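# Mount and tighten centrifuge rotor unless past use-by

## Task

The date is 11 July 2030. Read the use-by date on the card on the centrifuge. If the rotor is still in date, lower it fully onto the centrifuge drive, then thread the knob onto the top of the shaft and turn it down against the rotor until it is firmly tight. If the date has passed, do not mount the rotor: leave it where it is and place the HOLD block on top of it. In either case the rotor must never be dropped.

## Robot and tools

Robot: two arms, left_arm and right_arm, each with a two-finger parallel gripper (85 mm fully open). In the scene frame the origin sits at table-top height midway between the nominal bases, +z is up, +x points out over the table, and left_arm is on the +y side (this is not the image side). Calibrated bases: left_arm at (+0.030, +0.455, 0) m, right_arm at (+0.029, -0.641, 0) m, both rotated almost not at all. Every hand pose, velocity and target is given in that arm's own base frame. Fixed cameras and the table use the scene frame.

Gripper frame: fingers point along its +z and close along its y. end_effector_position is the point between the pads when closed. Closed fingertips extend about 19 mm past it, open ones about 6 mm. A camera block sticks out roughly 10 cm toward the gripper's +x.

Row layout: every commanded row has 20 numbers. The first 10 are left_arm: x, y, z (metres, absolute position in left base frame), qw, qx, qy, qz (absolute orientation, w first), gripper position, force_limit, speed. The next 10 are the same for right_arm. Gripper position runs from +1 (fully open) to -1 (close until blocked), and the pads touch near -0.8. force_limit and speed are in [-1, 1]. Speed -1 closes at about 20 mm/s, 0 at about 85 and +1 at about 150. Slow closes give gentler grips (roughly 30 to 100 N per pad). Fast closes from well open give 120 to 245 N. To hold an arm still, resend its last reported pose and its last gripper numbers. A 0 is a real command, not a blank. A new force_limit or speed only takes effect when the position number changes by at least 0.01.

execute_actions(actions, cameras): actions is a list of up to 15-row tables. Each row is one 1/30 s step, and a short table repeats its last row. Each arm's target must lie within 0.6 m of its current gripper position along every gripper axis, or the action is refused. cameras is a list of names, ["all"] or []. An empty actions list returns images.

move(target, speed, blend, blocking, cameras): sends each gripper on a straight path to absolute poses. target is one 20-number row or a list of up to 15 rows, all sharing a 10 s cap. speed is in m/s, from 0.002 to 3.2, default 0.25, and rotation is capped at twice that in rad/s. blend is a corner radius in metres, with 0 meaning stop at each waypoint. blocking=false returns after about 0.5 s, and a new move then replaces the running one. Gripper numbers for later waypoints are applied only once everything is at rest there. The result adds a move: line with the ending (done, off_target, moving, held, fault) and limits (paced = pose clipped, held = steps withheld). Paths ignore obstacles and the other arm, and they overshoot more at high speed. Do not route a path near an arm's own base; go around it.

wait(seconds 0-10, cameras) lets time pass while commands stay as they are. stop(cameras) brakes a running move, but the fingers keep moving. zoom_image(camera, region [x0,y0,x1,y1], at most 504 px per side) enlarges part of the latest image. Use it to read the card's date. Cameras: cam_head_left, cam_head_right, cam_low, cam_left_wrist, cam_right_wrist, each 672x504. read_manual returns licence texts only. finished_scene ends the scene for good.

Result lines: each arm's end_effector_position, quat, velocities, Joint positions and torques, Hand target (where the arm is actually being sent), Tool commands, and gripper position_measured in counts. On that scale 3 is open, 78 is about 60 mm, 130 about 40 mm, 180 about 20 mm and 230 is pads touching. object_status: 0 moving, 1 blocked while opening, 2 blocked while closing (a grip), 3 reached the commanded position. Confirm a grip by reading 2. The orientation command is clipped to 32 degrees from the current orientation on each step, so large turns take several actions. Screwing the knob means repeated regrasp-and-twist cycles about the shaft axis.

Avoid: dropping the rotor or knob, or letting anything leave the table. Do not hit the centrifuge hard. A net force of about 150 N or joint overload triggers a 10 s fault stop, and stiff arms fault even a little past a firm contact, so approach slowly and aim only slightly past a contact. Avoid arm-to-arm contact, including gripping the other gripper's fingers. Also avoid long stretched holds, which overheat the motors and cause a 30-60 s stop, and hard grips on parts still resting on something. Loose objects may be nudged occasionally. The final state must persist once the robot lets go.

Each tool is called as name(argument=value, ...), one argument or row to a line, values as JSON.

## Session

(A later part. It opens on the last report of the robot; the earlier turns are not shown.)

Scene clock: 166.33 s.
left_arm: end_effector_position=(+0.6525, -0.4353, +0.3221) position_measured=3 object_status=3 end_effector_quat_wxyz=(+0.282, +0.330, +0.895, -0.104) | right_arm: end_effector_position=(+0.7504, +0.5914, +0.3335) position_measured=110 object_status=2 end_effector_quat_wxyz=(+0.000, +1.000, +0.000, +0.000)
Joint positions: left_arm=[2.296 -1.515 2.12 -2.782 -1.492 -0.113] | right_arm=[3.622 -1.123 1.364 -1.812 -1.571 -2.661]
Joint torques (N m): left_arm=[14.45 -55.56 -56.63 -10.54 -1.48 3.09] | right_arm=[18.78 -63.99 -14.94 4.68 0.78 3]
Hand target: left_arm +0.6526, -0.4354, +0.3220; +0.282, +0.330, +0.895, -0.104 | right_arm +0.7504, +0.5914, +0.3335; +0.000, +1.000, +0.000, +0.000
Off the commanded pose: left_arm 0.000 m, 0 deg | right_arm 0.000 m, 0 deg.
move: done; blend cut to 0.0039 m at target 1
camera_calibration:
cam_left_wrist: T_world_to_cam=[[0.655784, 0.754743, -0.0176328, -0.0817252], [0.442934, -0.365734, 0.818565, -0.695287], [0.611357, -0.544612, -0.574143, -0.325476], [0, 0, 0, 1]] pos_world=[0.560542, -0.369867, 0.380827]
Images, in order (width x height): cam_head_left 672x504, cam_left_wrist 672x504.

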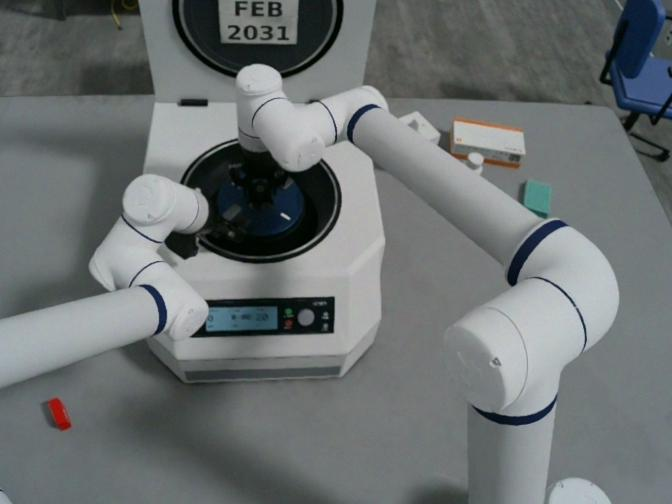

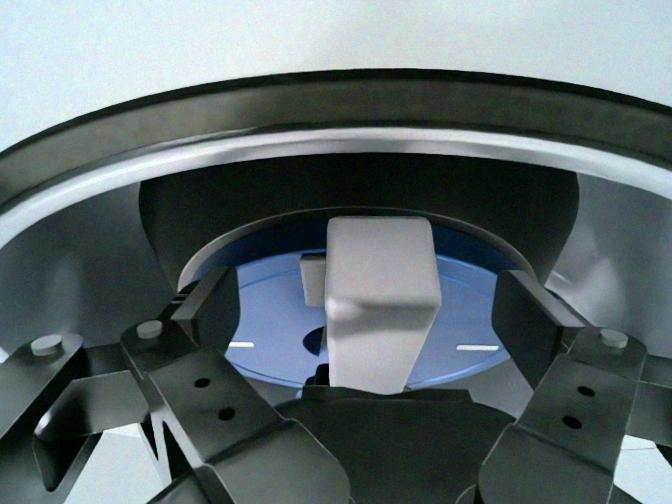

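move(
  target=[0.6526,-0.4354,0.322,0.2821,0.3304,0.8947,-0.1042,-1,0,-1,0.7504,0.5914,0.3335,0,-1,0,0,-1,0,-1],
  speed=0.1,
  cameras=["cam_left_wrist"],
)

Scene clock: 170.07 s.
left_arm: end_effector_position=(+0.6526, -0.4354, +0.3220) position_measured=172 object_status=0 end_effector_quat_wxyz=(+0.282, +0.330, +0.895, -0.104) | right_arm: end_effector_position=(+0.7504, +0.5914, +0.3335) position_measured=110 object_status=2 end_effector_quat_wxyz=(+0.000, +1.000, +0.000, +0.000)
Joint positions: left_arm=[2.296 -1.515 2.12 -2.782 -1.492 -0.113] | right_arm=[3.622 -1.123 1.364 -1.812 -1.571 -2.661]
Joint torques (N m): left_arm=[-0.4 -56.32 -54.05 -9.17 0.03 3.39] | right_arm=[15.85 -62.03 -15.41 5.59 0.81 2.85]
Hand target: left_arm +0.6526, -0.4354, +0.3220; +0.282, +0.330, +0.895, -0.104 | right_arm +0.7504, +0.5914, +0.3335; +0.000, +1.000, +0.000, +0.000
Off the commanded pose: left_arm 0.000 m, 0 deg | right_arm 0.000 m, 0 deg.
move: done
camera_calibration:
cam_left_wrist: T_world_to_cam=[[0.655744, 0.754779, -0.0175956, -0.0816957], [0.442907, -0.36571, 0.81859, -0.695272], [0.611419, -0.544579, -0.574109, -0.325685], [0, 0, 0, 1]] pos_world=[0.560642, -0.369967, 0.380727]
Images, in order (width x height): cam_left_wrist 672x504.

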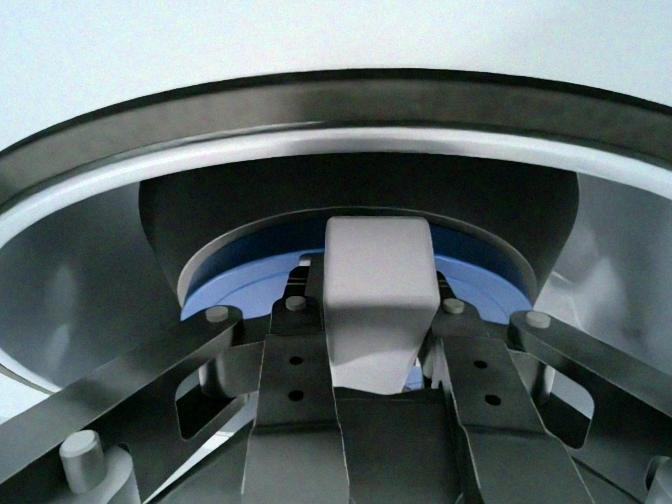

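move(
  target=[
    [0.6526,-0.4354,0.322,0.2821,0.3304,0.8947,-0.1042,-1,0,-1,0.7517,0.5946,0.3332,0,-0.866,0.5,0,-1,0,-1],
    [0.6526,-0.4354,0.322,0.2821,0.3304,0.8947,-0.1042,-1,0,-1,0.7551,0.5950,0.3329,0,-0.5,0.866,0,-1,0,-1],
    [0.6526,-0.4354,0.322,0.2821,0.3304,0.8947,-0.1042,-1,0,-1,0.7572,0.5923,0.3326,0,0,1,0,-1,0,-1],
  ],
  speed=0.5,
  blend=[0.001,0.001,0],
  cameras=["cam_left_wrist","cam_right_wrist"],
)

Scene clock: 174.37 s.
left_arm: end_effector_position=(+0.6526, -0.4354, +0.3220) position_measured=172 object_status=2 end_effector_quat_wxyz=(+0.282, +0.330, +0.895, -0.104) | right_arm: end_effector_position=(+0.7572, +0.5923, +0.3326) position_measured=110 object_status=2 end_effector_quat_wxyz=(+0.000, +0.000, +1.000, +0.000)
Joint positions: left_arm=[2.296 -1.515 2.12 -2.782 -1.492 -0.113] | right_arm=[3.62 -1.113 1.351 -1.808 -1.571 0.478]
Joint torques (N m): left_arm=[-17.05 -59.13 -45.99 -5.79 -1.98 3.03] | right_arm=[34.05 -62.26 -46.89 3.68 0.04 3.39]
Hand target: left_arm +0.6526, -0.4354, +0.3220; +0.282, +0.330, +0.895, -0.104 | right_arm +0.7572, +0.5923, +0.3326; +0.000, +0.000, +1.000, +0.000
Off the commanded pose: left_arm 0.000 m, 0 deg | right_arm 0.000 m, 0 deg.
move: done
camera_calibration:
cam_left_wrist: T_world_to_cam=[[0.655784, 0.754743, -0.0176328, -0.0816515], [0.442934, -0.365734, 0.818565, -0.695242], [0.611357, -0.544612, -0.574143, -0.325588], [0, 0, 0, 1]] pos_world=[0.560542, -0.369967, 0.380727]
cam_right_wrist: T_world_to_cam=[[0.0124417, 0.999922, 0.00122332, -0.592163], [0.943396, -0.0121438, 0.331446, -0.795909], [0.331435, -0.00296966, -0.943473, 0.190932], [0, 0, 0, 1]] pos_world=[0.694944, 0.583019, 0.444664]
Images, in order (width x height): cam_left_wrist 672x504, cam_right_wrist 672x504.

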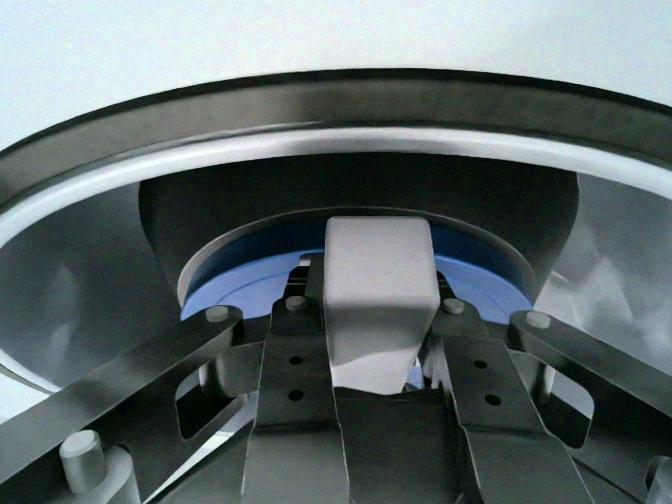

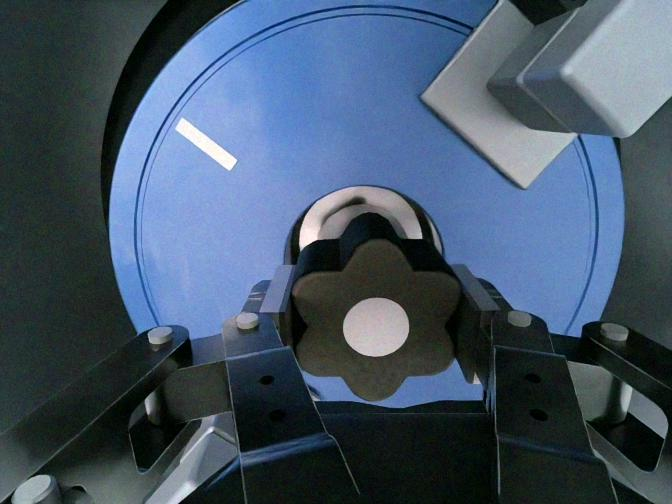

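move(
  target=[
    [0.6526,-0.4354,0.322,0.2821,0.3304,0.8947,-0.1042,-1,0,-1,0.7559,0.5892,0.3317,0,0.5,0.866,0,-1,0,-1],
    [0.6526,-0.4354,0.322,0.2821,0.3304,0.8947,-0.1042,-1,0,-1,0.7525,0.5888,0.3309,0,0.866,0.5,0,-1,0,-1],
    [0.6526,-0.4354,0.322,0.2821,0.3304,0.8947,-0.1042,-1,0,-1,0.7504,0.5914,0.33,0,1,0,0,-1,0,-1],
  ],
  speed=0.5,
  blend=[0.001,0.001,0],
  cameras=["cam_left_wrist","cam_right_wrist"],
)

Scene clock: 177.27 s.
left_arm: end_effector_position=(+0.6526, -0.4354, +0.3220) position_measured=172 object_status=2 end_effector_quat_wxyz=(+0.282, +0.330, +0.895, -0.104) | right_arm: end_effector_position=(+0.7559, +0.5900, +0.3338) position_measured=110 object_status=2 end_effector_quat_wxyz=(+0.000, +0.813, +0.582, +0.005)
Joint positions: left_arm=[2.296 -1.515 2.12 -2.782 -1.492 -0.113] | right_arm=[3.618 -1.121 1.363 -1.822 -1.569 2.374]
Joint torques (N m): left_arm=[-10.93 -59.95 -51.76 -8.49 0.51 2.29] | right_arm=[-1.06 -65.79 -45.53 -0.51 0.33 -0.24]
Hand target: left_arm +0.6526, -0.4354, +0.3220; +0.282, +0.330, +0.895, -0.104 | right_arm +0.7559, +0.5900, +0.3337; +0.000, +0.813, +0.582, +0.005
Tool commands: left_gripper/position=-1.0 left_gripper/force_limit=+0.0 left_gripper/speed=-1.0 right_gripper/position=-1.0 right_gripper/force_limit=+0.003922 right_gripper/speed=-1.0
Off the commanded pose: left_arm 0.000 m, 0 deg | right_arm 0.007 m, 71 deg.
FORCE FAULT: contact force on the right arm reached its limit, and that arm stopped. The contact can be on any part of that arm, not only on its tool. That arm's remaining commands of this call were not run. That arm is still stopped at the end of this call. That arm stays stopped for about 10 more seconds. Until then a move that you send moves the other arm only, and its call returns only when the move has ended. Once the stop has ended, the next robot result says so. If the stop ends while you think or write, that arm runs what you send next. While its stop runs, that arm takes no new command, but its gripper still runs the gripper command that each later call begins with. Until it ends, the stop uses up actions while you think or wait. An arm that is not stopped still takes commands.
move: fault (right_arm); path passed 1 of 3 targets
camera_calibration:
cam_left_wrist: T_world_to_cam=[[0.65583, 0.754701, -0.0176756, -0.0816764], [0.442911, -0.365715, 0.818586, -0.69523], [0.611323, -0.544682, -0.574112, -0.325607], [0, 0, 0, 1]] pos_world=[0.560542, -0.369967, 0.380727]
cam_right_wrist: T_world_to_cam=[[0.94276, -0.333408, 0.00650811, -0.508271], [-0.317489, -0.891436, 0.323331, 0.67956], [-0.102, -0.30689, -0.946263, 0.700337], [0, 0, 0, 1]] pos_world=[0.766365, 0.651249, 0.446289]
Images, in order (width x height): cam_left_wrist 672x504, cam_right_wrist 672x504.

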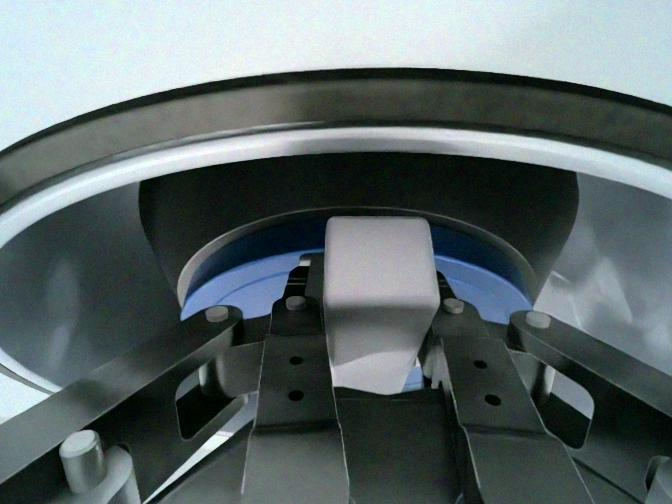

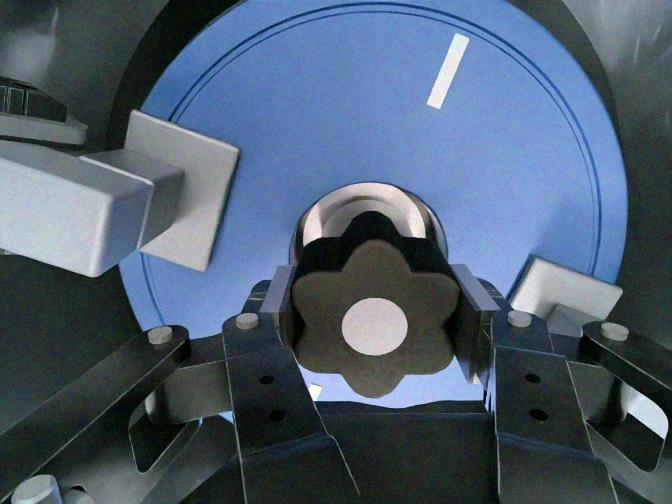

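wait(
  seconds=0.2,
  cameras=["all"],
)

zoom_image(
  camera="cam_head_left",
  region=[180, 120, 340, 260],
)

zoom_image(
  camera="cam_low",
  region=[320, 130, 450, 250],
)

zoom_image(
  camera="cam_right_wrist",
  region=[260, 160, 500, 400],
)

Scene clock: 178.00 s.
left_arm: end_effector_position=(+0.6526, -0.4354, +0.3220) position_measured=172 object_status=2 end_effector_quat_wxyz=(+0.282, +0.330, +0.895, -0.104) | right_arm: end_effector_position=(+0.7559, +0.5900, +0.3338) position_measured=110 object_status=2 end_effector_quat_wxyz=(+0.000, +0.813, +0.582, +0.005)
Joint positions: left_arm=[2.296 -1.515 2.12 -2.782 -1.492 -0.113] | right_arm=[3.618 -1.121 1.363 -1.822 -1.569 2.374]
Joint torques (N m): left_arm=[-5.89 -61.39 -52.39 -9.29 1.02 2.16] | right_arm=[-2.77 -65.1 -45.25 0.01 -0.22 -0.04]
Hand target: left_arm +0.6526, -0.4354, +0.3220; +0.282, +0.330, +0.895, -0.104 | right_arm +0.7559, +0.5900, +0.3337; +0.000, +0.813, +0.582, +0.005
Tool commands: left_gripper/position=-1.0 left_gripper/force_limit=+0.0 left_gripper/speed=-1.0 right_gripper/position=-1.0 right_gripper/force_limit=+0.003922 right_gripper/speed=-1.0
Off the commanded pose: left_arm 0.000 m, 0 deg | right_arm 0.007 m, 71 deg.
FORCE FAULT, CONTINUED: the right arm was still stopped when this call began, by the force fault that an earlier result reported. Since the last result the stop counts as 2 of the actions that you can send in this scene. That arm is still stopped at the end of this call. That arm stays stopped for about 9 more seconds. If the stop ends while you think or write, that arm runs what you send next. While its stop runs, that arm takes no new command, but its gripper still runs the gripper command that each later call begins with.
wait: 0.20 s; at rest from the start
camera_calibration:
cam_left_wrist: T_world_to_cam=[[0.655784, 0.754743, -0.0176328, -0.0816515], [0.442934, -0.365734, 0.818565, -0.695242], [0.611357, -0.544612, -0.574143, -0.325588], [0, 0, 0, 1]] pos_world=[0.560542, -0.369967, 0.380727]
cam_right_wrist: T_world_to_cam=[[0.94276, -0.333408, 0.00650811, -0.508271], [-0.317489, -0.891436, 0.323331, 0.67956], [-0.102, -0.30689, -0.946263, 0.700337], [0, 0, 0, 1]] pos_world=[0.766365, 0.651249, 0.446289]

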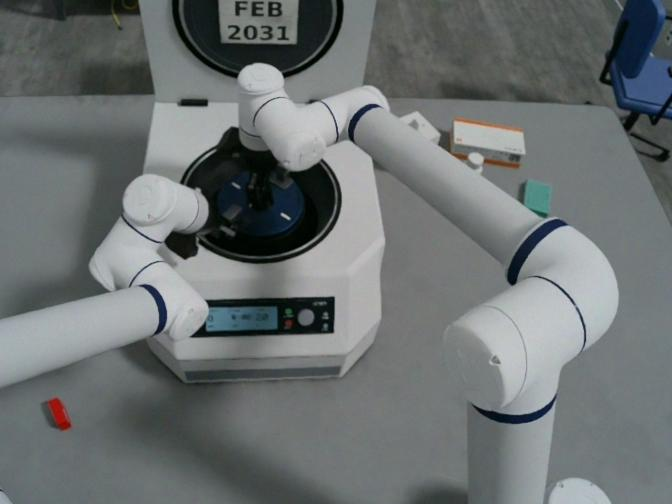

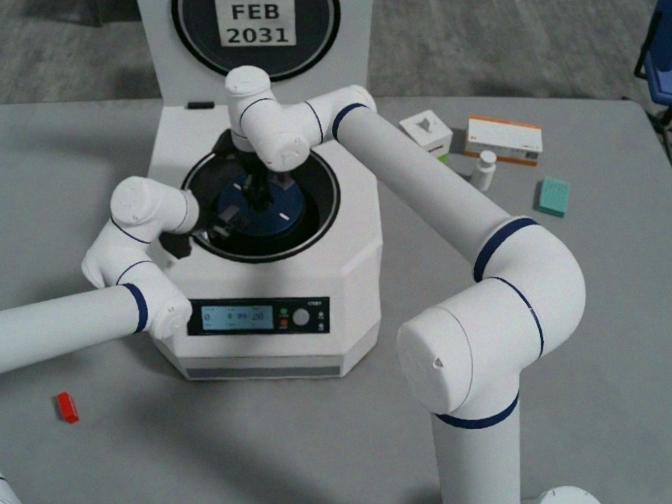

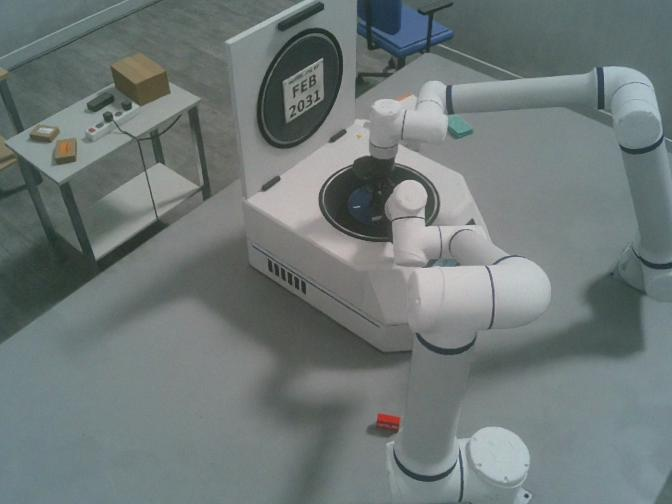

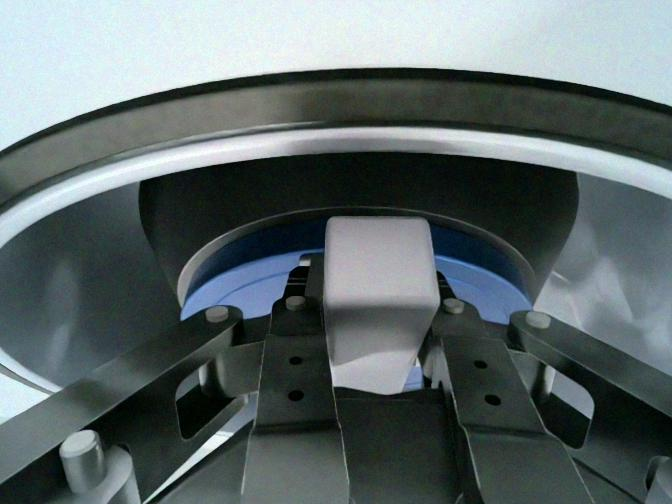

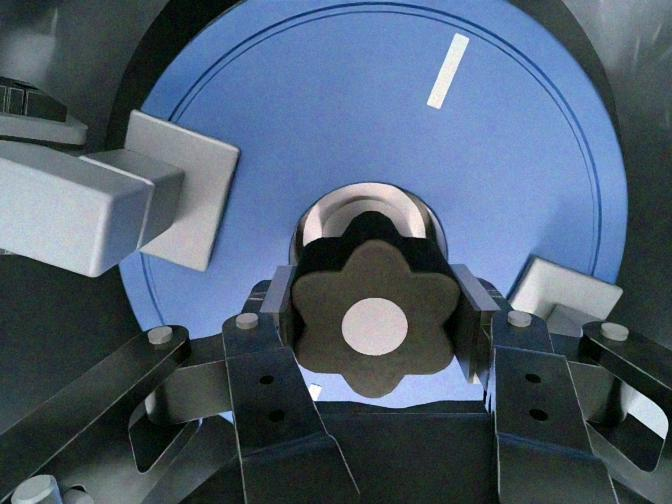

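Scaled by 3.150.

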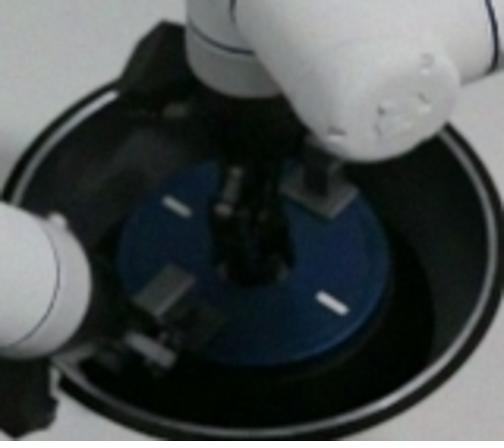

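Scaled by 3.877.

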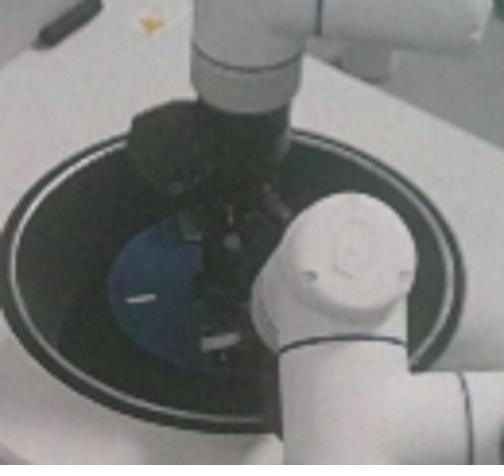

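Scaled by 2.100.

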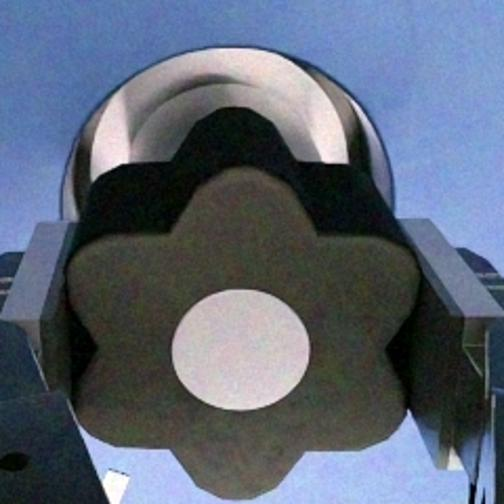

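wait(
  seconds=8.7,
)

wait(
  seconds=0.8,
)

Scene clock: 187.30 s.
left_arm: end_effector_position=(+0.6526, -0.4354, +0.3220) position_measured=172 object_status=2 end_effector_quat_wxyz=(+0.282, +0.330, +0.895, -0.104) | right_arm: end_effector_position=(+0.7559, +0.5900, +0.3338) position_measured=110 object_status=2 end_effector_quat_wxyz=(+0.000, +0.813, +0.582, +0.005)
Joint positions: left_arm=[2.296 -1.515 2.12 -2.782 -1.492 -0.113] | right_arm=[3.618 -1.121 1.363 -1.822 -1.569 2.374]
Joint torques (N m): left_arm=[11.7 -64.95 -52.02 -9.01 0.62 0.26] | right_arm=[-1.08 -62.74 -45.42 -0.46 0.07 -0.12]
Hand target: left_arm +0.6526, -0.4354, +0.3220; +0.282, +0.330, +0.895, -0.104 | right_arm +0.7559, +0.5900, +0.3338; +0.000, +0.813, +0.582, +0.005
Tool commands: left_gripper/position=-1.0 left_gripper/force_limit=+0.0 left_gripper/speed=-1.0 right_gripper/position=-1.0 right_gripper/force_limit=+0.003922 right_gripper/speed=-1.0
Off the commanded pose: left_arm 0.000 m, 0 deg | right_arm 0.007 m, 71 deg.
FORCE FAULT, CONTINUED: the right arm's stop, for the force fault that an earlier result reported, is over. The rest of the stop counts as 17 of the actions that you can send in this scene. That arm's target is now where it stood when the stop ended, not its last command. That arm accepts commands again.
wait: 8.70 s; at rest from the start

Scene clock: 188.10 s.
left_arm: end_effector_position=(+0.6526, -0.4354, +0.3220) position_measured=172 object_status=2 end_effector_quat_wxyz=(+0.282, +0.330, +0.895, -0.104) | right_arm: end_effector_position=(+0.7559, +0.5900, +0.3338) position_measured=110 object_status=2 end_effector_quat_wxyz=(+0.000, +0.813, +0.582, +0.005)
Joint positions: left_arm=[2.296 -1.515 2.12 -2.782 -1.492 -0.113] | right_arm=[3.618 -1.121 1.363 -1.822 -1.569 2.374]
Joint torques (N m): left_arm=[10.59 -65.53 -51.88 -9.17 0.77 0.3] | right_arm=[-1.22 -66.19 -45.18 1.72 -0.1 -0.21]
Hand target: left_arm +0.6526, -0.4354, +0.3220; +0.282, +0.330, +0.895, -0.104 | right_arm +0.7559, +0.5900, +0.3338; +0.000, +0.813, +0.582, +0.005
Tool commands: left_gripper/position=-1.0 left_gripper/force_limit=+0.0 left_gripper/speed=-1.0 right_gripper/position=-1.0 right_gripper/force_limit=+0.003922 right_gripper/speed=-1.0
Off the commanded pose: left_arm 0.000 m, 0 deg | right_arm 0.007 m, 71 deg.
wait: 0.80 s; at rest by 0.17 s

move(
  target=[
    [0.6526,-0.4354,0.322,0.2821,0.3304,0.8947,-0.1042,-1,0,-1,0.7559,0.5900,0.3338,0,0.813,0.582,0.005,0.5,0,-0.5],
    [0.6526,-0.4354,0.322,0.2821,0.3304,0.8947,-0.1042,-1,0,-1,0.7545,0.585,0.46,0,0.813,0.582,0,0.5,0,-0.5],
  ],
  speed=0.12,
  cameras=["cam_left_wrist","cam_right_wrist","cam_head_right"],
)

zoom_image(
  camera="cam_right_wrist",
  region=[270, 220, 470, 420],
)

Scene clock: 190.50 s.
left_arm: end_effector_position=(+0.6526, -0.4354, +0.3220) position_measured=172 object_status=2 end_effector_quat_wxyz=(+0.282, +0.330, +0.895, -0.104) | right_arm: end_effector_position=(+0.7545, +0.5850, +0.4600) position_measured=66 object_status=3 end_effector_quat_wxyz=(+0.000, +0.813, +0.582, +0.000)
Joint positions: left_arm=[2.296 -1.515 2.12 -2.782 -1.492 -0.113] | right_arm=[3.614 -1.153 1.184 -1.602 -1.571 2.372]
Joint torques (N m): left_arm=[11.36 -66.51 -51.07 -6.93 -1.78 -0.01] | right_arm=[-16.47 -58.15 -53.19 -1.68 -2.25 -3.05]
Hand target: left_arm +0.6526, -0.4354, +0.3220; +0.282, +0.330, +0.895, -0.104 | right_arm +0.7545, +0.5850, +0.4600; +0.000, +0.813, +0.582, +0.000
Off the commanded pose: left_arm 0.000 m, 0 deg | right_arm 0.000 m, 0 deg.
move: done
camera_calibration:
cam_left_wrist: T_world_to_cam=[[0.655784, 0.754743, -0.0176328, -0.0816515], [0.442934, -0.365734, 0.818565, -0.695242], [0.611357, -0.544612, -0.574143, -0.325588], [0, 0, 0, 1]] pos_world=[0.560542, -0.369967, 0.380727]
cam_right_wrist: T_world_to_cam=[[0.942465, -0.334303, 0.00135281, -0.506285], [-0.315831, -0.889048, 0.331428, 0.627431], [-0.109594, -0.312786, -0.94348, 0.826014], [0, 0, 0, 1]] pos_world=[0.765845, 0.64693, 0.572065]
Images, in order (width x height): cam_head_right 672x504, cam_left_wrist 672x504, cam_right_wrist 672x504.

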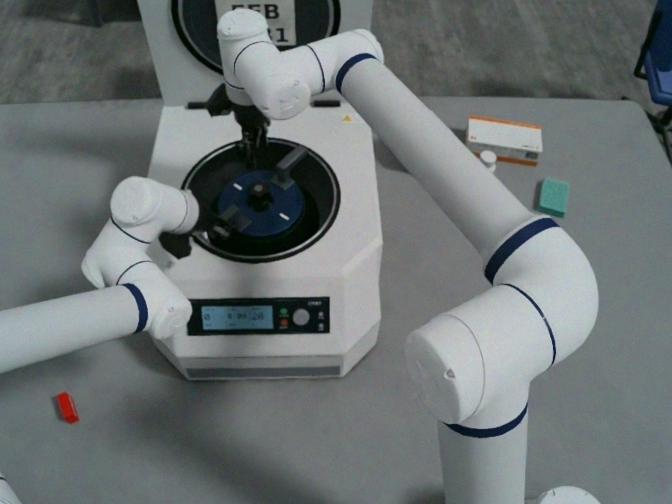

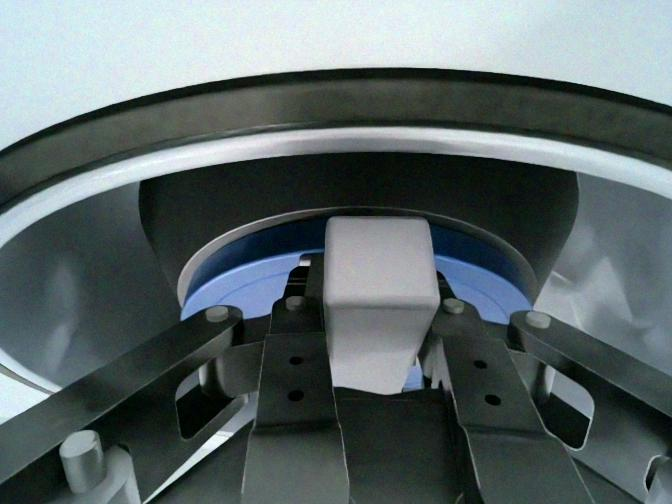

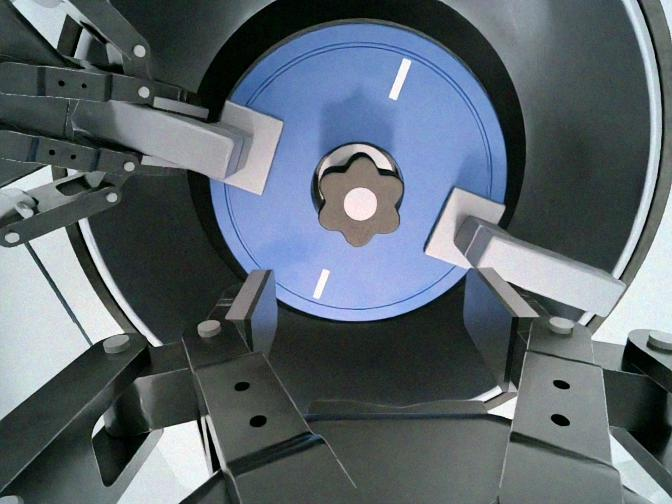

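Scaled by 2.520.

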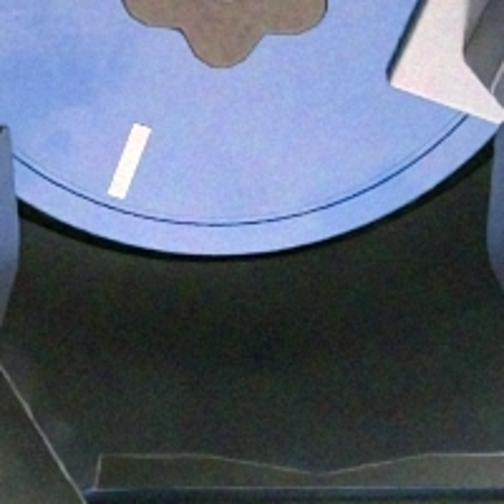

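zoom_image(
  camera="cam_right_wrist",
  region=[300, 130, 420, 250],
)

zoom_image(
  camera="cam_head_right",
  region=[210, 150, 310, 250],
)

Scaled by 4.200.

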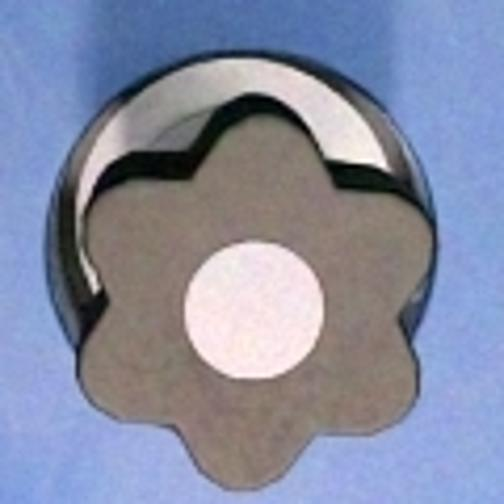

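Scaled by 5.040.

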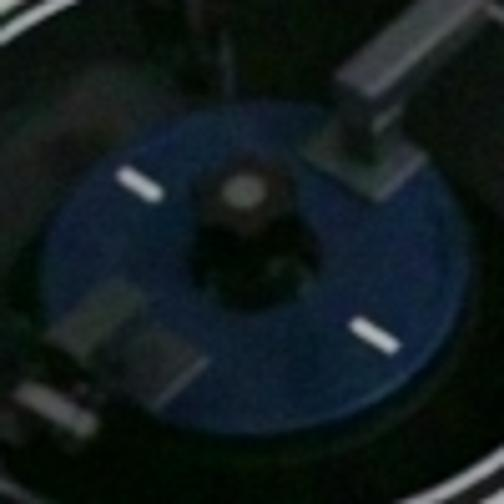

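move(
  target=[
    [0.6526,-0.4354,0.322,0.2821,0.3304,0.8947,-0.1042,-1,0,-1,0.7545,0.585,0.46,0,0.163,0.987,0,0.5,0,-0.5],
    [0.6526,-0.4354,0.322,0.2821,0.3304,0.8947,-0.1042,-1,0,-1,0.7545,0.585,0.46,0,-0.582,0.813,0,0.5,0,-0.5],
  ],
  speed=0.5,
  blend=[0.002,0],
  cameras=["cam_right_wrist"],
)

zoom_image(
  camera="cam_right_wrist",
  region=[300, 130, 420, 250],
)

Scene clock: 195.40 s.
left_arm: end_effector_position=(+0.6526, -0.4354, +0.3220) position_measured=172 object_status=2 end_effector_quat_wxyz=(+0.282, +0.330, +0.895, -0.104) | right_arm: end_effector_position=(+0.7545, +0.5850, +0.4600) position_measured=66 object_status=3 end_effector_quat_wxyz=(+0.000, -0.582, +0.813, +0.000)
Joint positions: left_arm=[2.296 -1.515 2.12 -2.782 -1.492 -0.113] | right_arm=[3.614 -1.153 1.184 -1.601 -1.571 -0.77]
Joint torques (N m): left_arm=[10.79 -67.25 -49.59 -3.16 -1.85 -1.02] | right_arm=[-15.36 -72.78 -39.62 -1.41 2.05 -3.59]
Hand target: left_arm +0.6526, -0.4354, +0.3220; +0.282, +0.330, +0.895, -0.104 | right_arm +0.7545, +0.5850, +0.4600; +0.000, -0.582, +0.813, +0.000
Off the commanded pose: left_arm 0.000 m, 0 deg | right_arm 0.000 m, 0 deg.
move: done
camera_calibration:
cam_right_wrist: T_world_to_cam=[[-0.942404, 0.334475, 0.00121566, 0.524703], [0.31594, 0.888975, 0.33152, -0.889439], [0.109804, 0.31281, -0.943447, 0.294489], [0, 0, 0, 1]] pos_world=[0.743155, 0.52307, 0.572064]
Images, in order (width x height): cam_right_wrist 672x504.

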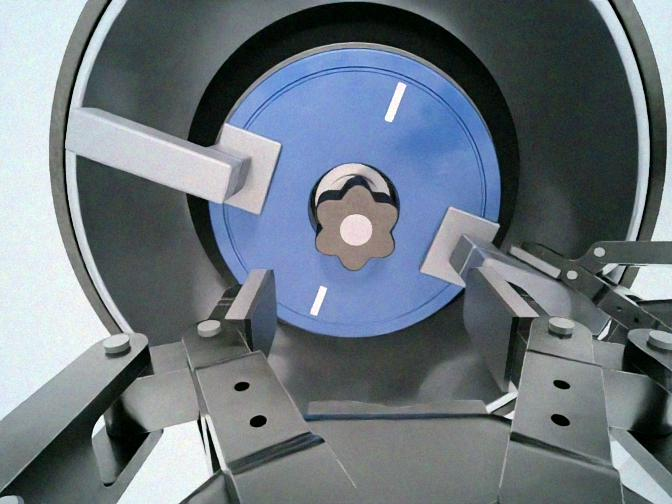

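Scaled by 4.200.

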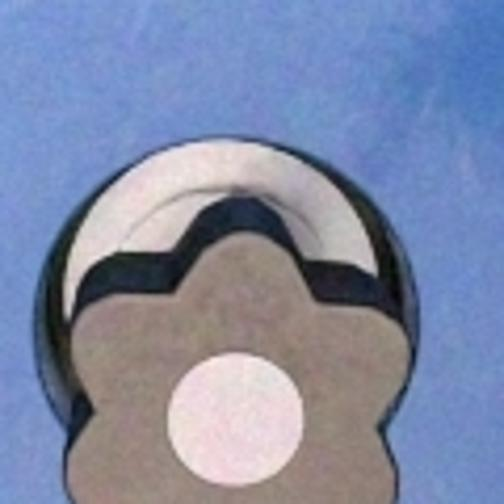

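move(
  target=[
    [0.6526,-0.4354,0.322,0.2821,0.3304,0.8947,-0.1042,-1,0,-1,0.7555,0.588,0.44,0,-0.9686,0.2487,0,0.5,0,-0.5],
    [0.6526,-0.4354,0.322,0.2821,0.3304,0.8947,-0.1042,-1,0,-1,0.757,0.59,0.42,0,-0.9018,-0.4321,0,0.5,0,-0.5],
    [0.6526,-0.4354,0.322,0.2821,0.3304,0.8947,-0.1042,-1,0,-1,0.7582,0.5921,0.40,0,-0.4131,-0.9107,0,0.5,0,-0.5],
    [0.6526,-0.4354,0.322,0.2821,0.3304,0.8947,-0.1042,-1,0,-1,0.7582,0.5921,0.328,0,-0.4131,-0.9107,0,0.5,0,-0.5],
  ],
  speed=[0.8,0.8,0.8,0.08],
  blend=[0.002,0.002,0,0],
  cameras=["cam_right_wrist"],
)

Scene clock: 200.60 s.
left_arm: end_effector_position=(+0.6526, -0.4354, +0.3220) position_measured=172 object_status=2 end_effector_quat_wxyz=(+0.282, +0.330, +0.895, -0.104) | right_arm: end_effector_position=(+0.7582, +0.5921, +0.3281) position_measured=66 object_status=3 end_effector_quat_wxyz=(+0.000, +0.413, +0.911, +0.000)
Joint positions: left_arm=[2.296 -1.515 2.12 -2.782 -1.492 -0.113] | right_arm=[3.619 -1.11 1.354 -1.815 -1.571 -4.954]
Joint torques (N m): left_arm=[9.64 -69.88 -47.29 -3.05 -2.07 -1.41] | right_arm=[-15.94 -56.08 -38.05 -3.73 2.18 -3.64]
Hand target: left_arm +0.6526, -0.4354, +0.3220; +0.282, +0.330, +0.895, -0.104 | right_arm +0.7582, +0.5921, +0.3280; +0.000, +0.413, +0.911, +0.000
Off the commanded pose: left_arm 0.000 m, 0 deg | right_arm 0.000 m, 0 deg.
move: done
camera_calibration:
cam_right_wrist: T_world_to_cam=[[0.760677, 0.649129, 0.00126145, -0.951663], [0.612095, -0.717924, 0.331549, -0.126311], [0.216124, -0.251429, -0.943437, 0.420892], [0, 0, 0, 1]] pos_world=[0.710258, 0.632896, 0.440164]
Images, in order (width x height): cam_right_wrist 672x504.

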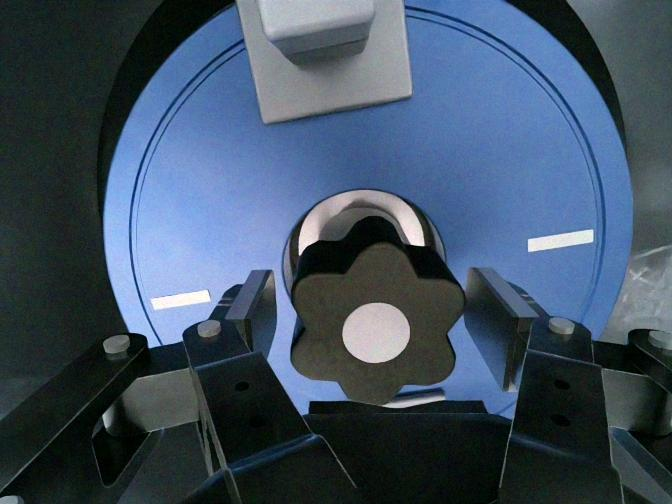

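move(
  target=[0.6526,-0.4354,0.322,0.2821,0.3304,0.8947,-0.1042,-1,0,-1,0.7582,0.5921,0.328,0,-0.4131,-0.9107,0,-1,0,-1],
  speed=0.1,
  cameras=["cam_right_wrist"],
)

Scene clock: 201.93 s.
left_arm: end_effector_position=(+0.6526, -0.4354, +0.3220) position_measured=172 object_status=2 end_effector_quat_wxyz=(+0.282, +0.330, +0.895, -0.104) | right_arm: end_effector_position=(+0.7582, +0.5921, +0.3280) position_measured=108 object_status=0 end_effector_quat_wxyz=(+0.000, +0.413, +0.911, +0.000)
Joint positions: left_arm=[2.296 -1.515 2.12 -2.782 -1.492 -0.113] | right_arm=[3.619 -1.11 1.354 -1.815 -1.571 -4.954]
Joint torques (N m): left_arm=[9.32 -70.46 -46.59 -3.14 -1.97 -1.68] | right_arm=[-9.17 -54.6 -37.59 -4.24 2.11 -3.39]
Hand target: left_arm +0.6526, -0.4354, +0.3220; +0.282, +0.330, +0.895, -0.104 | right_arm +0.7582, +0.5921, +0.3280; +0.000, +0.413, +0.911, +0.000
Off the commanded pose: left_arm 0.000 m, 0 deg | right_arm 0.000 m, 0 deg.
move: done
camera_calibration:
cam_right_wrist: T_world_to_cam=[[0.760694, 0.64911, 0.00118957, -0.951631], [0.612108, -0.71794, 0.331491, -0.126251], [0.216028, -0.251435, -0.943458, 0.420879], [0, 0, 0, 1]] pos_world=[0.710258, 0.632896, 0.440064]
Images, in order (width x height): cam_right_wrist 672x504.

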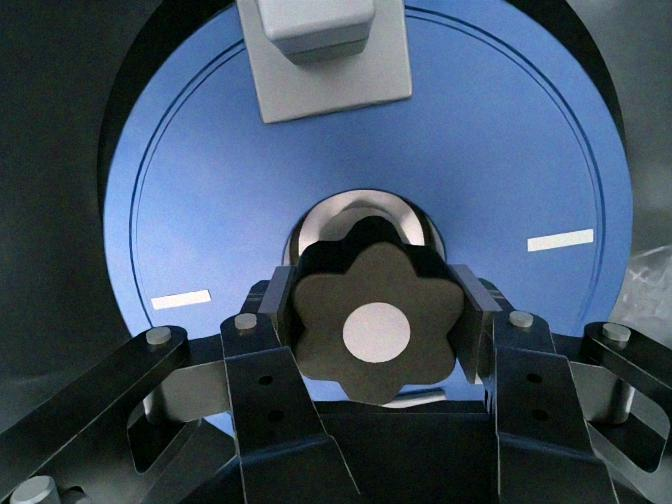

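move(
  target=[
    [0.6526,-0.4354,0.322,0.2821,0.3304,0.8947,-0.1042,-1,0,-1,0.7582,0.5921,0.328,0,-0.8131,-0.5821,0,-1,0,-1],
    [0.6526,-0.4354,0.322,0.2821,0.3304,0.8947,-0.1042,-1,0,-1,0.7582,0.5921,0.328,0,-0.9952,-0.0976,0,-1,0,-1],
    [0.6526,-0.4354,0.322,0.2821,0.3304,0.8947,-0.1042,-1,0,-1,0.7582,0.5921,0.328,0,-0.9107,0.4131,0,-1,0,-1],
  ],
  speed=0.5,
  blend=[0.001,0.001,0],
  cameras=["cam_right_wrist"],
)

Scene clock: 206.03 s.
left_arm: end_effector_position=(+0.6526, -0.4354, +0.3220) position_measured=172 object_status=2 end_effector_quat_wxyz=(+0.282, +0.330, +0.895, -0.104) | right_arm: end_effector_position=(+0.7582, +0.5921, +0.3280) position_measured=108 object_status=2 end_effector_quat_wxyz=(+0.000, +0.911, -0.413, +0.000)
Joint positions: left_arm=[2.296 -1.515 2.12 -2.782 -1.492 -0.113] | right_arm=[3.619 -1.11 1.354 -1.815 -1.571 -1.813]
Joint torques (N m): left_arm=[1.52 -72.54 -44.8 -3.11 -1.87 -1.41] | right_arm=[34.73 -67.66 -72.75 -7.29 2.02 2.81]
Hand target: left_arm +0.6526, -0.4354, +0.3220; +0.282, +0.330, +0.895, -0.104 | right_arm +0.7582, +0.5921, +0.3280; +0.000, +0.911, -0.413, +0.000
Off the commanded pose: left_arm 0.000 m, 0 deg | right_arm 0.000 m, 0 deg.
move: done
camera_calibration:
cam_right_wrist: T_world_to_cam=[[-0.760531, -0.649301, 0.00125177, 0.970508], [-0.612276, 0.717803, 0.331478, -0.048018], [-0.216128, 0.251333, -0.943462, 0.450853], [0, 0, 0, 1]] pos_world=[0.806143, 0.551304, 0.440064]
Images, in order (width x height): cam_right_wrist 672x504.

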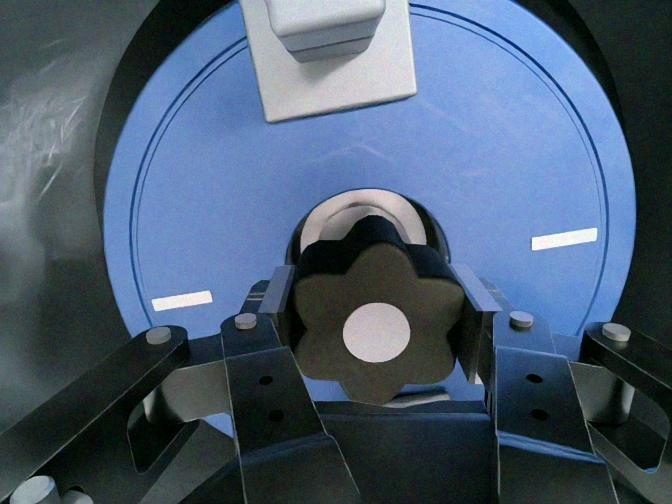

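move(
  target=[0.6526,-0.4354,0.322,0.2821,0.3304,0.8947,-0.1042,-1,0,-1,0.7582,0.5921,0.3272,0,-0.9107,0.4131,0,-1,0,-1],
  speed=0.01,
)

move(
  target=[0.6526,-0.4354,0.322,0.2821,0.3304,0.8947,-0.1042,-1,0,-1,0.7582,0.5921,0.3267,0,-0.9107,0.4131,0,-1,0,-1],
  speed=0.01,
)

Scene clock: 206.93 s.
left_arm: end_effector_position=(+0.6526, -0.4354, +0.3220) position_measured=172 object_status=2 end_effector_quat_wxyz=(+0.282, +0.330, +0.895, -0.104) | right_arm: end_effector_position=(+0.7582, +0.5921, +0.3273) position_measured=108 object_status=2 end_effector_quat_wxyz=(+0.000, +0.911, -0.413, +0.000)
Joint positions: left_arm=[2.296 -1.515 2.12 -2.782 -1.492 -0.113] | right_arm=[3.619 -1.11 1.355 -1.816 -1.571 -1.812]
Joint torques (N m): left_arm=[-2.01 -72.56 -44.66 -3.05 -1.85 -1.52] | right_arm=[33.92 -53.04 -48.12 -9.2 2.73 3.27]
Hand target: left_arm +0.6526, -0.4354, +0.3220; +0.282, +0.330, +0.895, -0.104 | right_arm +0.7582, +0.5921, +0.3272; +0.000, +0.911, -0.413, +0.000
Off the commanded pose: left_arm 0.000 m, 0 deg | right_arm 0.000 m, 0 deg.
move: done

Scene clock: 207.63 s.
left_arm: end_effector_position=(+0.6526, -0.4354, +0.3220) position_measured=172 object_status=2 end_effector_quat_wxyz=(+0.282, +0.330, +0.895, -0.104) | right_arm: end_effector_position=(+0.7582, +0.5921, +0.3268) position_measured=108 object_status=2 end_effector_quat_wxyz=(+0.000, +0.911, -0.413, +0.000)
Joint positions: left_arm=[2.296 -1.515 2.12 -2.782 -1.492 -0.113] | right_arm=[3.619 -1.11 1.356 -1.817 -1.571 -1.812]
Joint torques (N m): left_arm=[-3.43 -73.43 -45.04 -3.09 -1.8 -1.44] | right_arm=[36.19 -38.11 -36.57 -8.58 4.2 3.66]
Hand target: left_arm +0.6526, -0.4354, +0.3220; +0.282, +0.330, +0.895, -0.104 | right_arm +0.7582, +0.5921, +0.3267; +0.000, +0.911, -0.413, +0.000
Off the commanded pose: left_arm 0.000 m, 0 deg | right_arm 0.000 m, 0 deg.
move: done

move(
  target=[
    [0.6526,-0.4354,0.322,0.2821,0.3304,0.8947,-0.1042,-1,0,-1,0.7584,0.5919,0.3261,0,-0.3518,0.9361,0,-1,0,-1],
    [0.6526,-0.4354,0.322,0.2821,0.3304,0.8947,-0.1042,-1,0,-1,0.7584,0.5919,0.3254,0,0.4131,0.9107,0,-1,0,-1],
    [0.6526,-0.4354,0.322,0.2821,0.3304,0.8947,-0.1042,-1,0,-1,0.7584,0.5919,0.3248,0,0.9361,0.3518,0,-1,0,-1],
    [0.6526,-0.4354,0.322,0.2821,0.3304,0.8947,-0.1042,-1,0,-1,0.7584,0.5919,0.3242,0,0.9107,-0.4131,0,-1,0,-1],
    [0.6526,-0.4354,0.322,0.2821,0.3304,0.8947,-0.1042,-1,0,-1,0.7584,0.5919,0.3237,0,0.4710,-0.8821,0,-1,0,-1],
  ],
  speed=0.5,
  blend=[0.0003,0.0003,0.0003,0.0003,0],
  cameras=["cam_right_wrist","cam_left_wrist"],
)

Scene clock: 216.23 s.
left_arm: end_effector_position=(+0.6526, -0.4354, +0.3220) position_measured=172 object_status=2 end_effector_quat_wxyz=(+0.282, +0.330, +0.895, -0.104) | right_arm: end_effector_position=(+0.7584, +0.5919, +0.3237) position_measured=108 object_status=2 end_effector_quat_wxyz=(+0.000, -0.471, +0.882, +0.000)
Joint positions: left_arm=[2.296 -1.515 2.12 -2.782 -1.492 -0.113] | right_arm=[3.619 -1.108 1.36 -1.822 -1.571 5.779]
Joint torques (N m): left_arm=[-16.12 -76.52 -41.09 -3.1 -1.94 -1.37] | right_arm=[5.66 -48.15 -62.08 -7.17 -2.86 3.94]
Hand target: left_arm +0.6526, -0.4354, +0.3220; +0.282, +0.330, +0.895, -0.104 | right_arm +0.7584, +0.5919, +0.3237; +0.000, -0.471, +0.882, +0.000
Off the commanded pose: left_arm 0.000 m, 0 deg | right_arm 0.000 m, 0 deg.
move: done
camera_calibration:
cam_left_wrist: T_world_to_cam=[[0.655784, 0.754743, -0.0176328, -0.0816515], [0.442934, -0.365734, 0.818565, -0.695242], [0.611357, -0.544612, -0.574143, -0.325588], [0, 0, 0, 1]] pos_world=[0.560542, -0.369967, 0.380727]
cam_right_wrist: T_world_to_cam=[[-0.824013, 0.566569, 0.00124733, 0.299101], [0.534868, 0.777177, 0.331531, -0.951489], [0.186866, 0.273853, -0.943443, 0.127924], [0, 0, 0, 1]] pos_world=[0.731479, 0.534981, 0.435764]
Images, in order (width x height): cam_left_wrist 672x504, cam_right_wrist 672x504.

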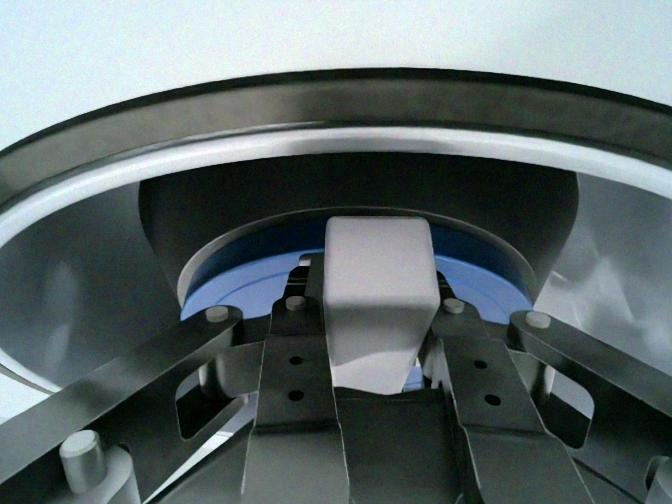

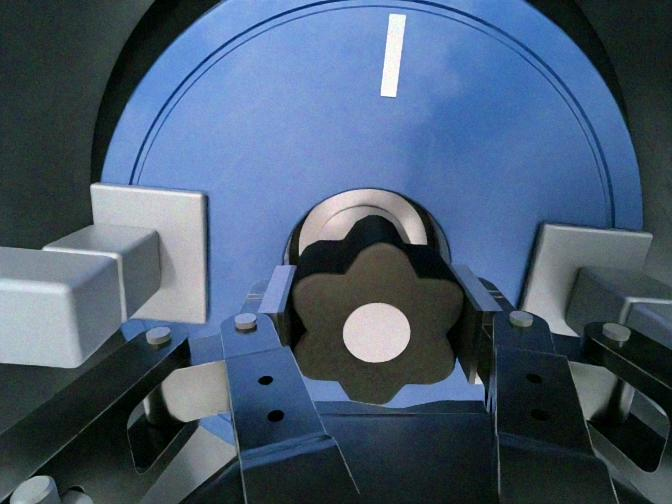

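move(
  target=[
    [0.6526,-0.4354,0.322,0.2821,0.3304,0.8947,-0.1042,-1,0,-1,0.7584,0.5919,0.3237,0,0.4710,-0.8821,0,0.5,0,-0.3],
    [0.6526,-0.4354,0.322,0.2821,0.3304,0.8947,-0.1042,-1,0,-1,0.7584,0.5919,0.3337,0,0.9740,0.2267,0,0.5,0,-0.3],
    [0.6526,-0.4354,0.322,0.2821,0.3304,0.8947,-0.1042,-1,0,-1,0.7584,0.5919,0.3337,0,0.0332,0.9994,0,0.5,0,-0.3],
    [0.6526,-0.4354,0.322,0.2821,0.3304,0.8947,-0.1042,-1,0,-1,0.7584,0.5919,0.3337,0,-0.9568,0.2907,0,0.5,0,-0.3],
    [0.6526,-0.4354,0.322,0.2821,0.3304,0.8947,-0.1042,-1,0,-1,0.7584,0.5919,0.3337,0,-0.5284,-0.8490,0,0.5,0,-0.3],
    [0.6526,-0.4354,0.322,0.2821,0.3304,0.8947,-0.1042,-1,0,-1,0.7584,0.5919,0.3237,0,-0.0332,-0.9994,0,0.5,0,-0.3],
    [0.6526,-0.4354,0.322,0.2821,0.3304,0.8947,-0.1042,-1,0,-1,0.7584,0.5919,0.3237,0,-0.0332,-0.9994,0,-1,0,-0.8],
  ],
  speed=1.1,
  blend=[0,0.002,0.002,0.002,0.002,0,0],
  cameras=["cam_right_wrist"],
)

Scene clock: 224.40 s.
left_arm: end_effector_position=(+0.6526, -0.4354, +0.3220) position_measured=172 object_status=2 end_effector_quat_wxyz=(+0.282, +0.330, +0.895, -0.104) | right_arm: end_effector_position=(+0.7585, +0.5918, +0.3237) position_measured=108 object_status=0 end_effector_quat_wxyz=(+0.000, +0.033, +0.999, +0.000)
Joint positions: left_arm=[2.296 -1.515 2.12 -2.782 -1.492 -0.113] | right_arm=[3.619 -1.108 1.36 -1.822 -1.571 -5.74]
Joint torques (N m): left_arm=[7.39 -79.66 -38.81 -3.4 0.86 -1.53] | right_arm=[9.07 -59.04 -37.87 -3.51 2.05 -3.66]
Hand target: left_arm +0.6526, -0.4354, +0.3220; +0.282, +0.330, +0.895, -0.104 | right_arm +0.7584, +0.5919, +0.3237; +0.000, +0.033, +0.999, +0.000
Off the commanded pose: left_arm 0.000 m, 0 deg | right_arm 0.000 m, 0 deg.
move: done
camera_calibration:
cam_right_wrist: T_world_to_cam=[[0.0790871, 0.996867, 0.00128157, -0.640554], [0.940465, -0.0750386, 0.331504, -0.754748], [0.330561, -0.0250124, -0.943453, 0.195814], [0, 0, 0, 1]] pos_world=[0.695745, 0.586809, 0.435764]
Images, in order (width x height): cam_right_wrist 672x504.

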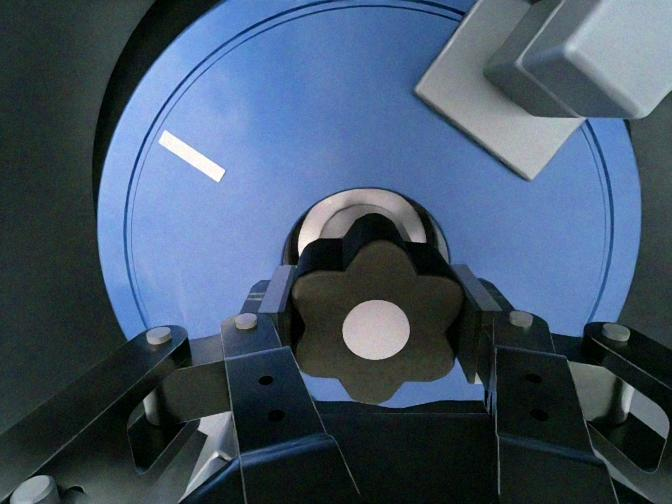

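move(
  target=[
    [0.6526,-0.4354,0.322,0.2821,0.3304,0.8947,-0.1042,-1,0,-1,0.7584,0.5919,0.3226,0,-0.9740,-0.2267,0,-1,0,-0.8],
    [0.6526,-0.4354,0.322,0.2821,0.3304,0.8947,-0.1042,-1,0,-1,0.7584,0.5919,0.3214,0,-0.4710,0.8821,0,-1,0,-0.8],
  ],
  speed=0.6,
  blend=[0.0003,0],
)

move(
  target=[
    [0.6526,-0.4354,0.322,0.2821,0.3304,0.8947,-0.1042,-1,0,-1,0.7584,0.5919,0.3209,0,0.1719,0.9851,0,-1,0,-0.8],
  ],
  speed=0.5,
)

Scene clock: 228.80 s.
left_arm: end_effector_position=(+0.6526, -0.4354, +0.3220) position_measured=172 object_status=2 end_effector_quat_wxyz=(+0.282, +0.330, +0.895, -0.104) | right_arm: end_effector_position=(+0.7590, +0.5897, +0.3224) position_measured=108 object_status=2 end_effector_quat_wxyz=(+0.001, +0.902, -0.431, +0.000)
Joint positions: left_arm=[2.296 -1.515 2.12 -2.782 -1.492 -0.113] | right_arm=[3.617 -1.109 1.362 -1.824 -1.573 -1.775]
Joint torques (N m): left_arm=[-108.56 -81.49 -53.67 -9.41 -21.52 -1.53] | right_arm=[-1.03 -65.77 -45.92 -2.68 0.7 11.28]
Hand target: left_arm +0.6526, -0.4354, +0.3220; +0.282, +0.330, +0.895, -0.104 | right_arm +0.7590, +0.5898, +0.3224; +0.001, +0.902, -0.432, +0.000
Tool commands: left_gripper/position=-1.0 left_gripper/force_limit=+0.0 left_gripper/speed=-1.0 right_gripper/position=-1.0 right_gripper/force_limit=+0.003922 right_gripper/speed=-0.796078
Off the commanded pose: left_arm 0.000 m, 0 deg | right_arm 0.002 m, 73 deg.
FORCE FAULT: contact force on the right arm reached its limit, and that arm stopped. The contact can be on any part of that arm, not only on its tool. That arm's remaining commands of this call were not run. That arm is still stopped at the end of this call. That arm stays stopped for about 10 more seconds. Until then a move that you send moves the other arm only, and its call returns only when the move has ended. Once the stop has ended, the next robot result says so. If the stop ends while you think or write, that arm runs what you send next. While its stop runs, that arm takes no new command, but its gripper still runs the gripper command that each later call begins with. Until it ends, the stop uses up actions while you think or wait. An arm that is not stopped still takes commands.
move: fault (right_arm); path passed 1 of 2 targets

not run: an earlier result of this reply reported a stop or a fault. Calls in your next reply go to the robot.


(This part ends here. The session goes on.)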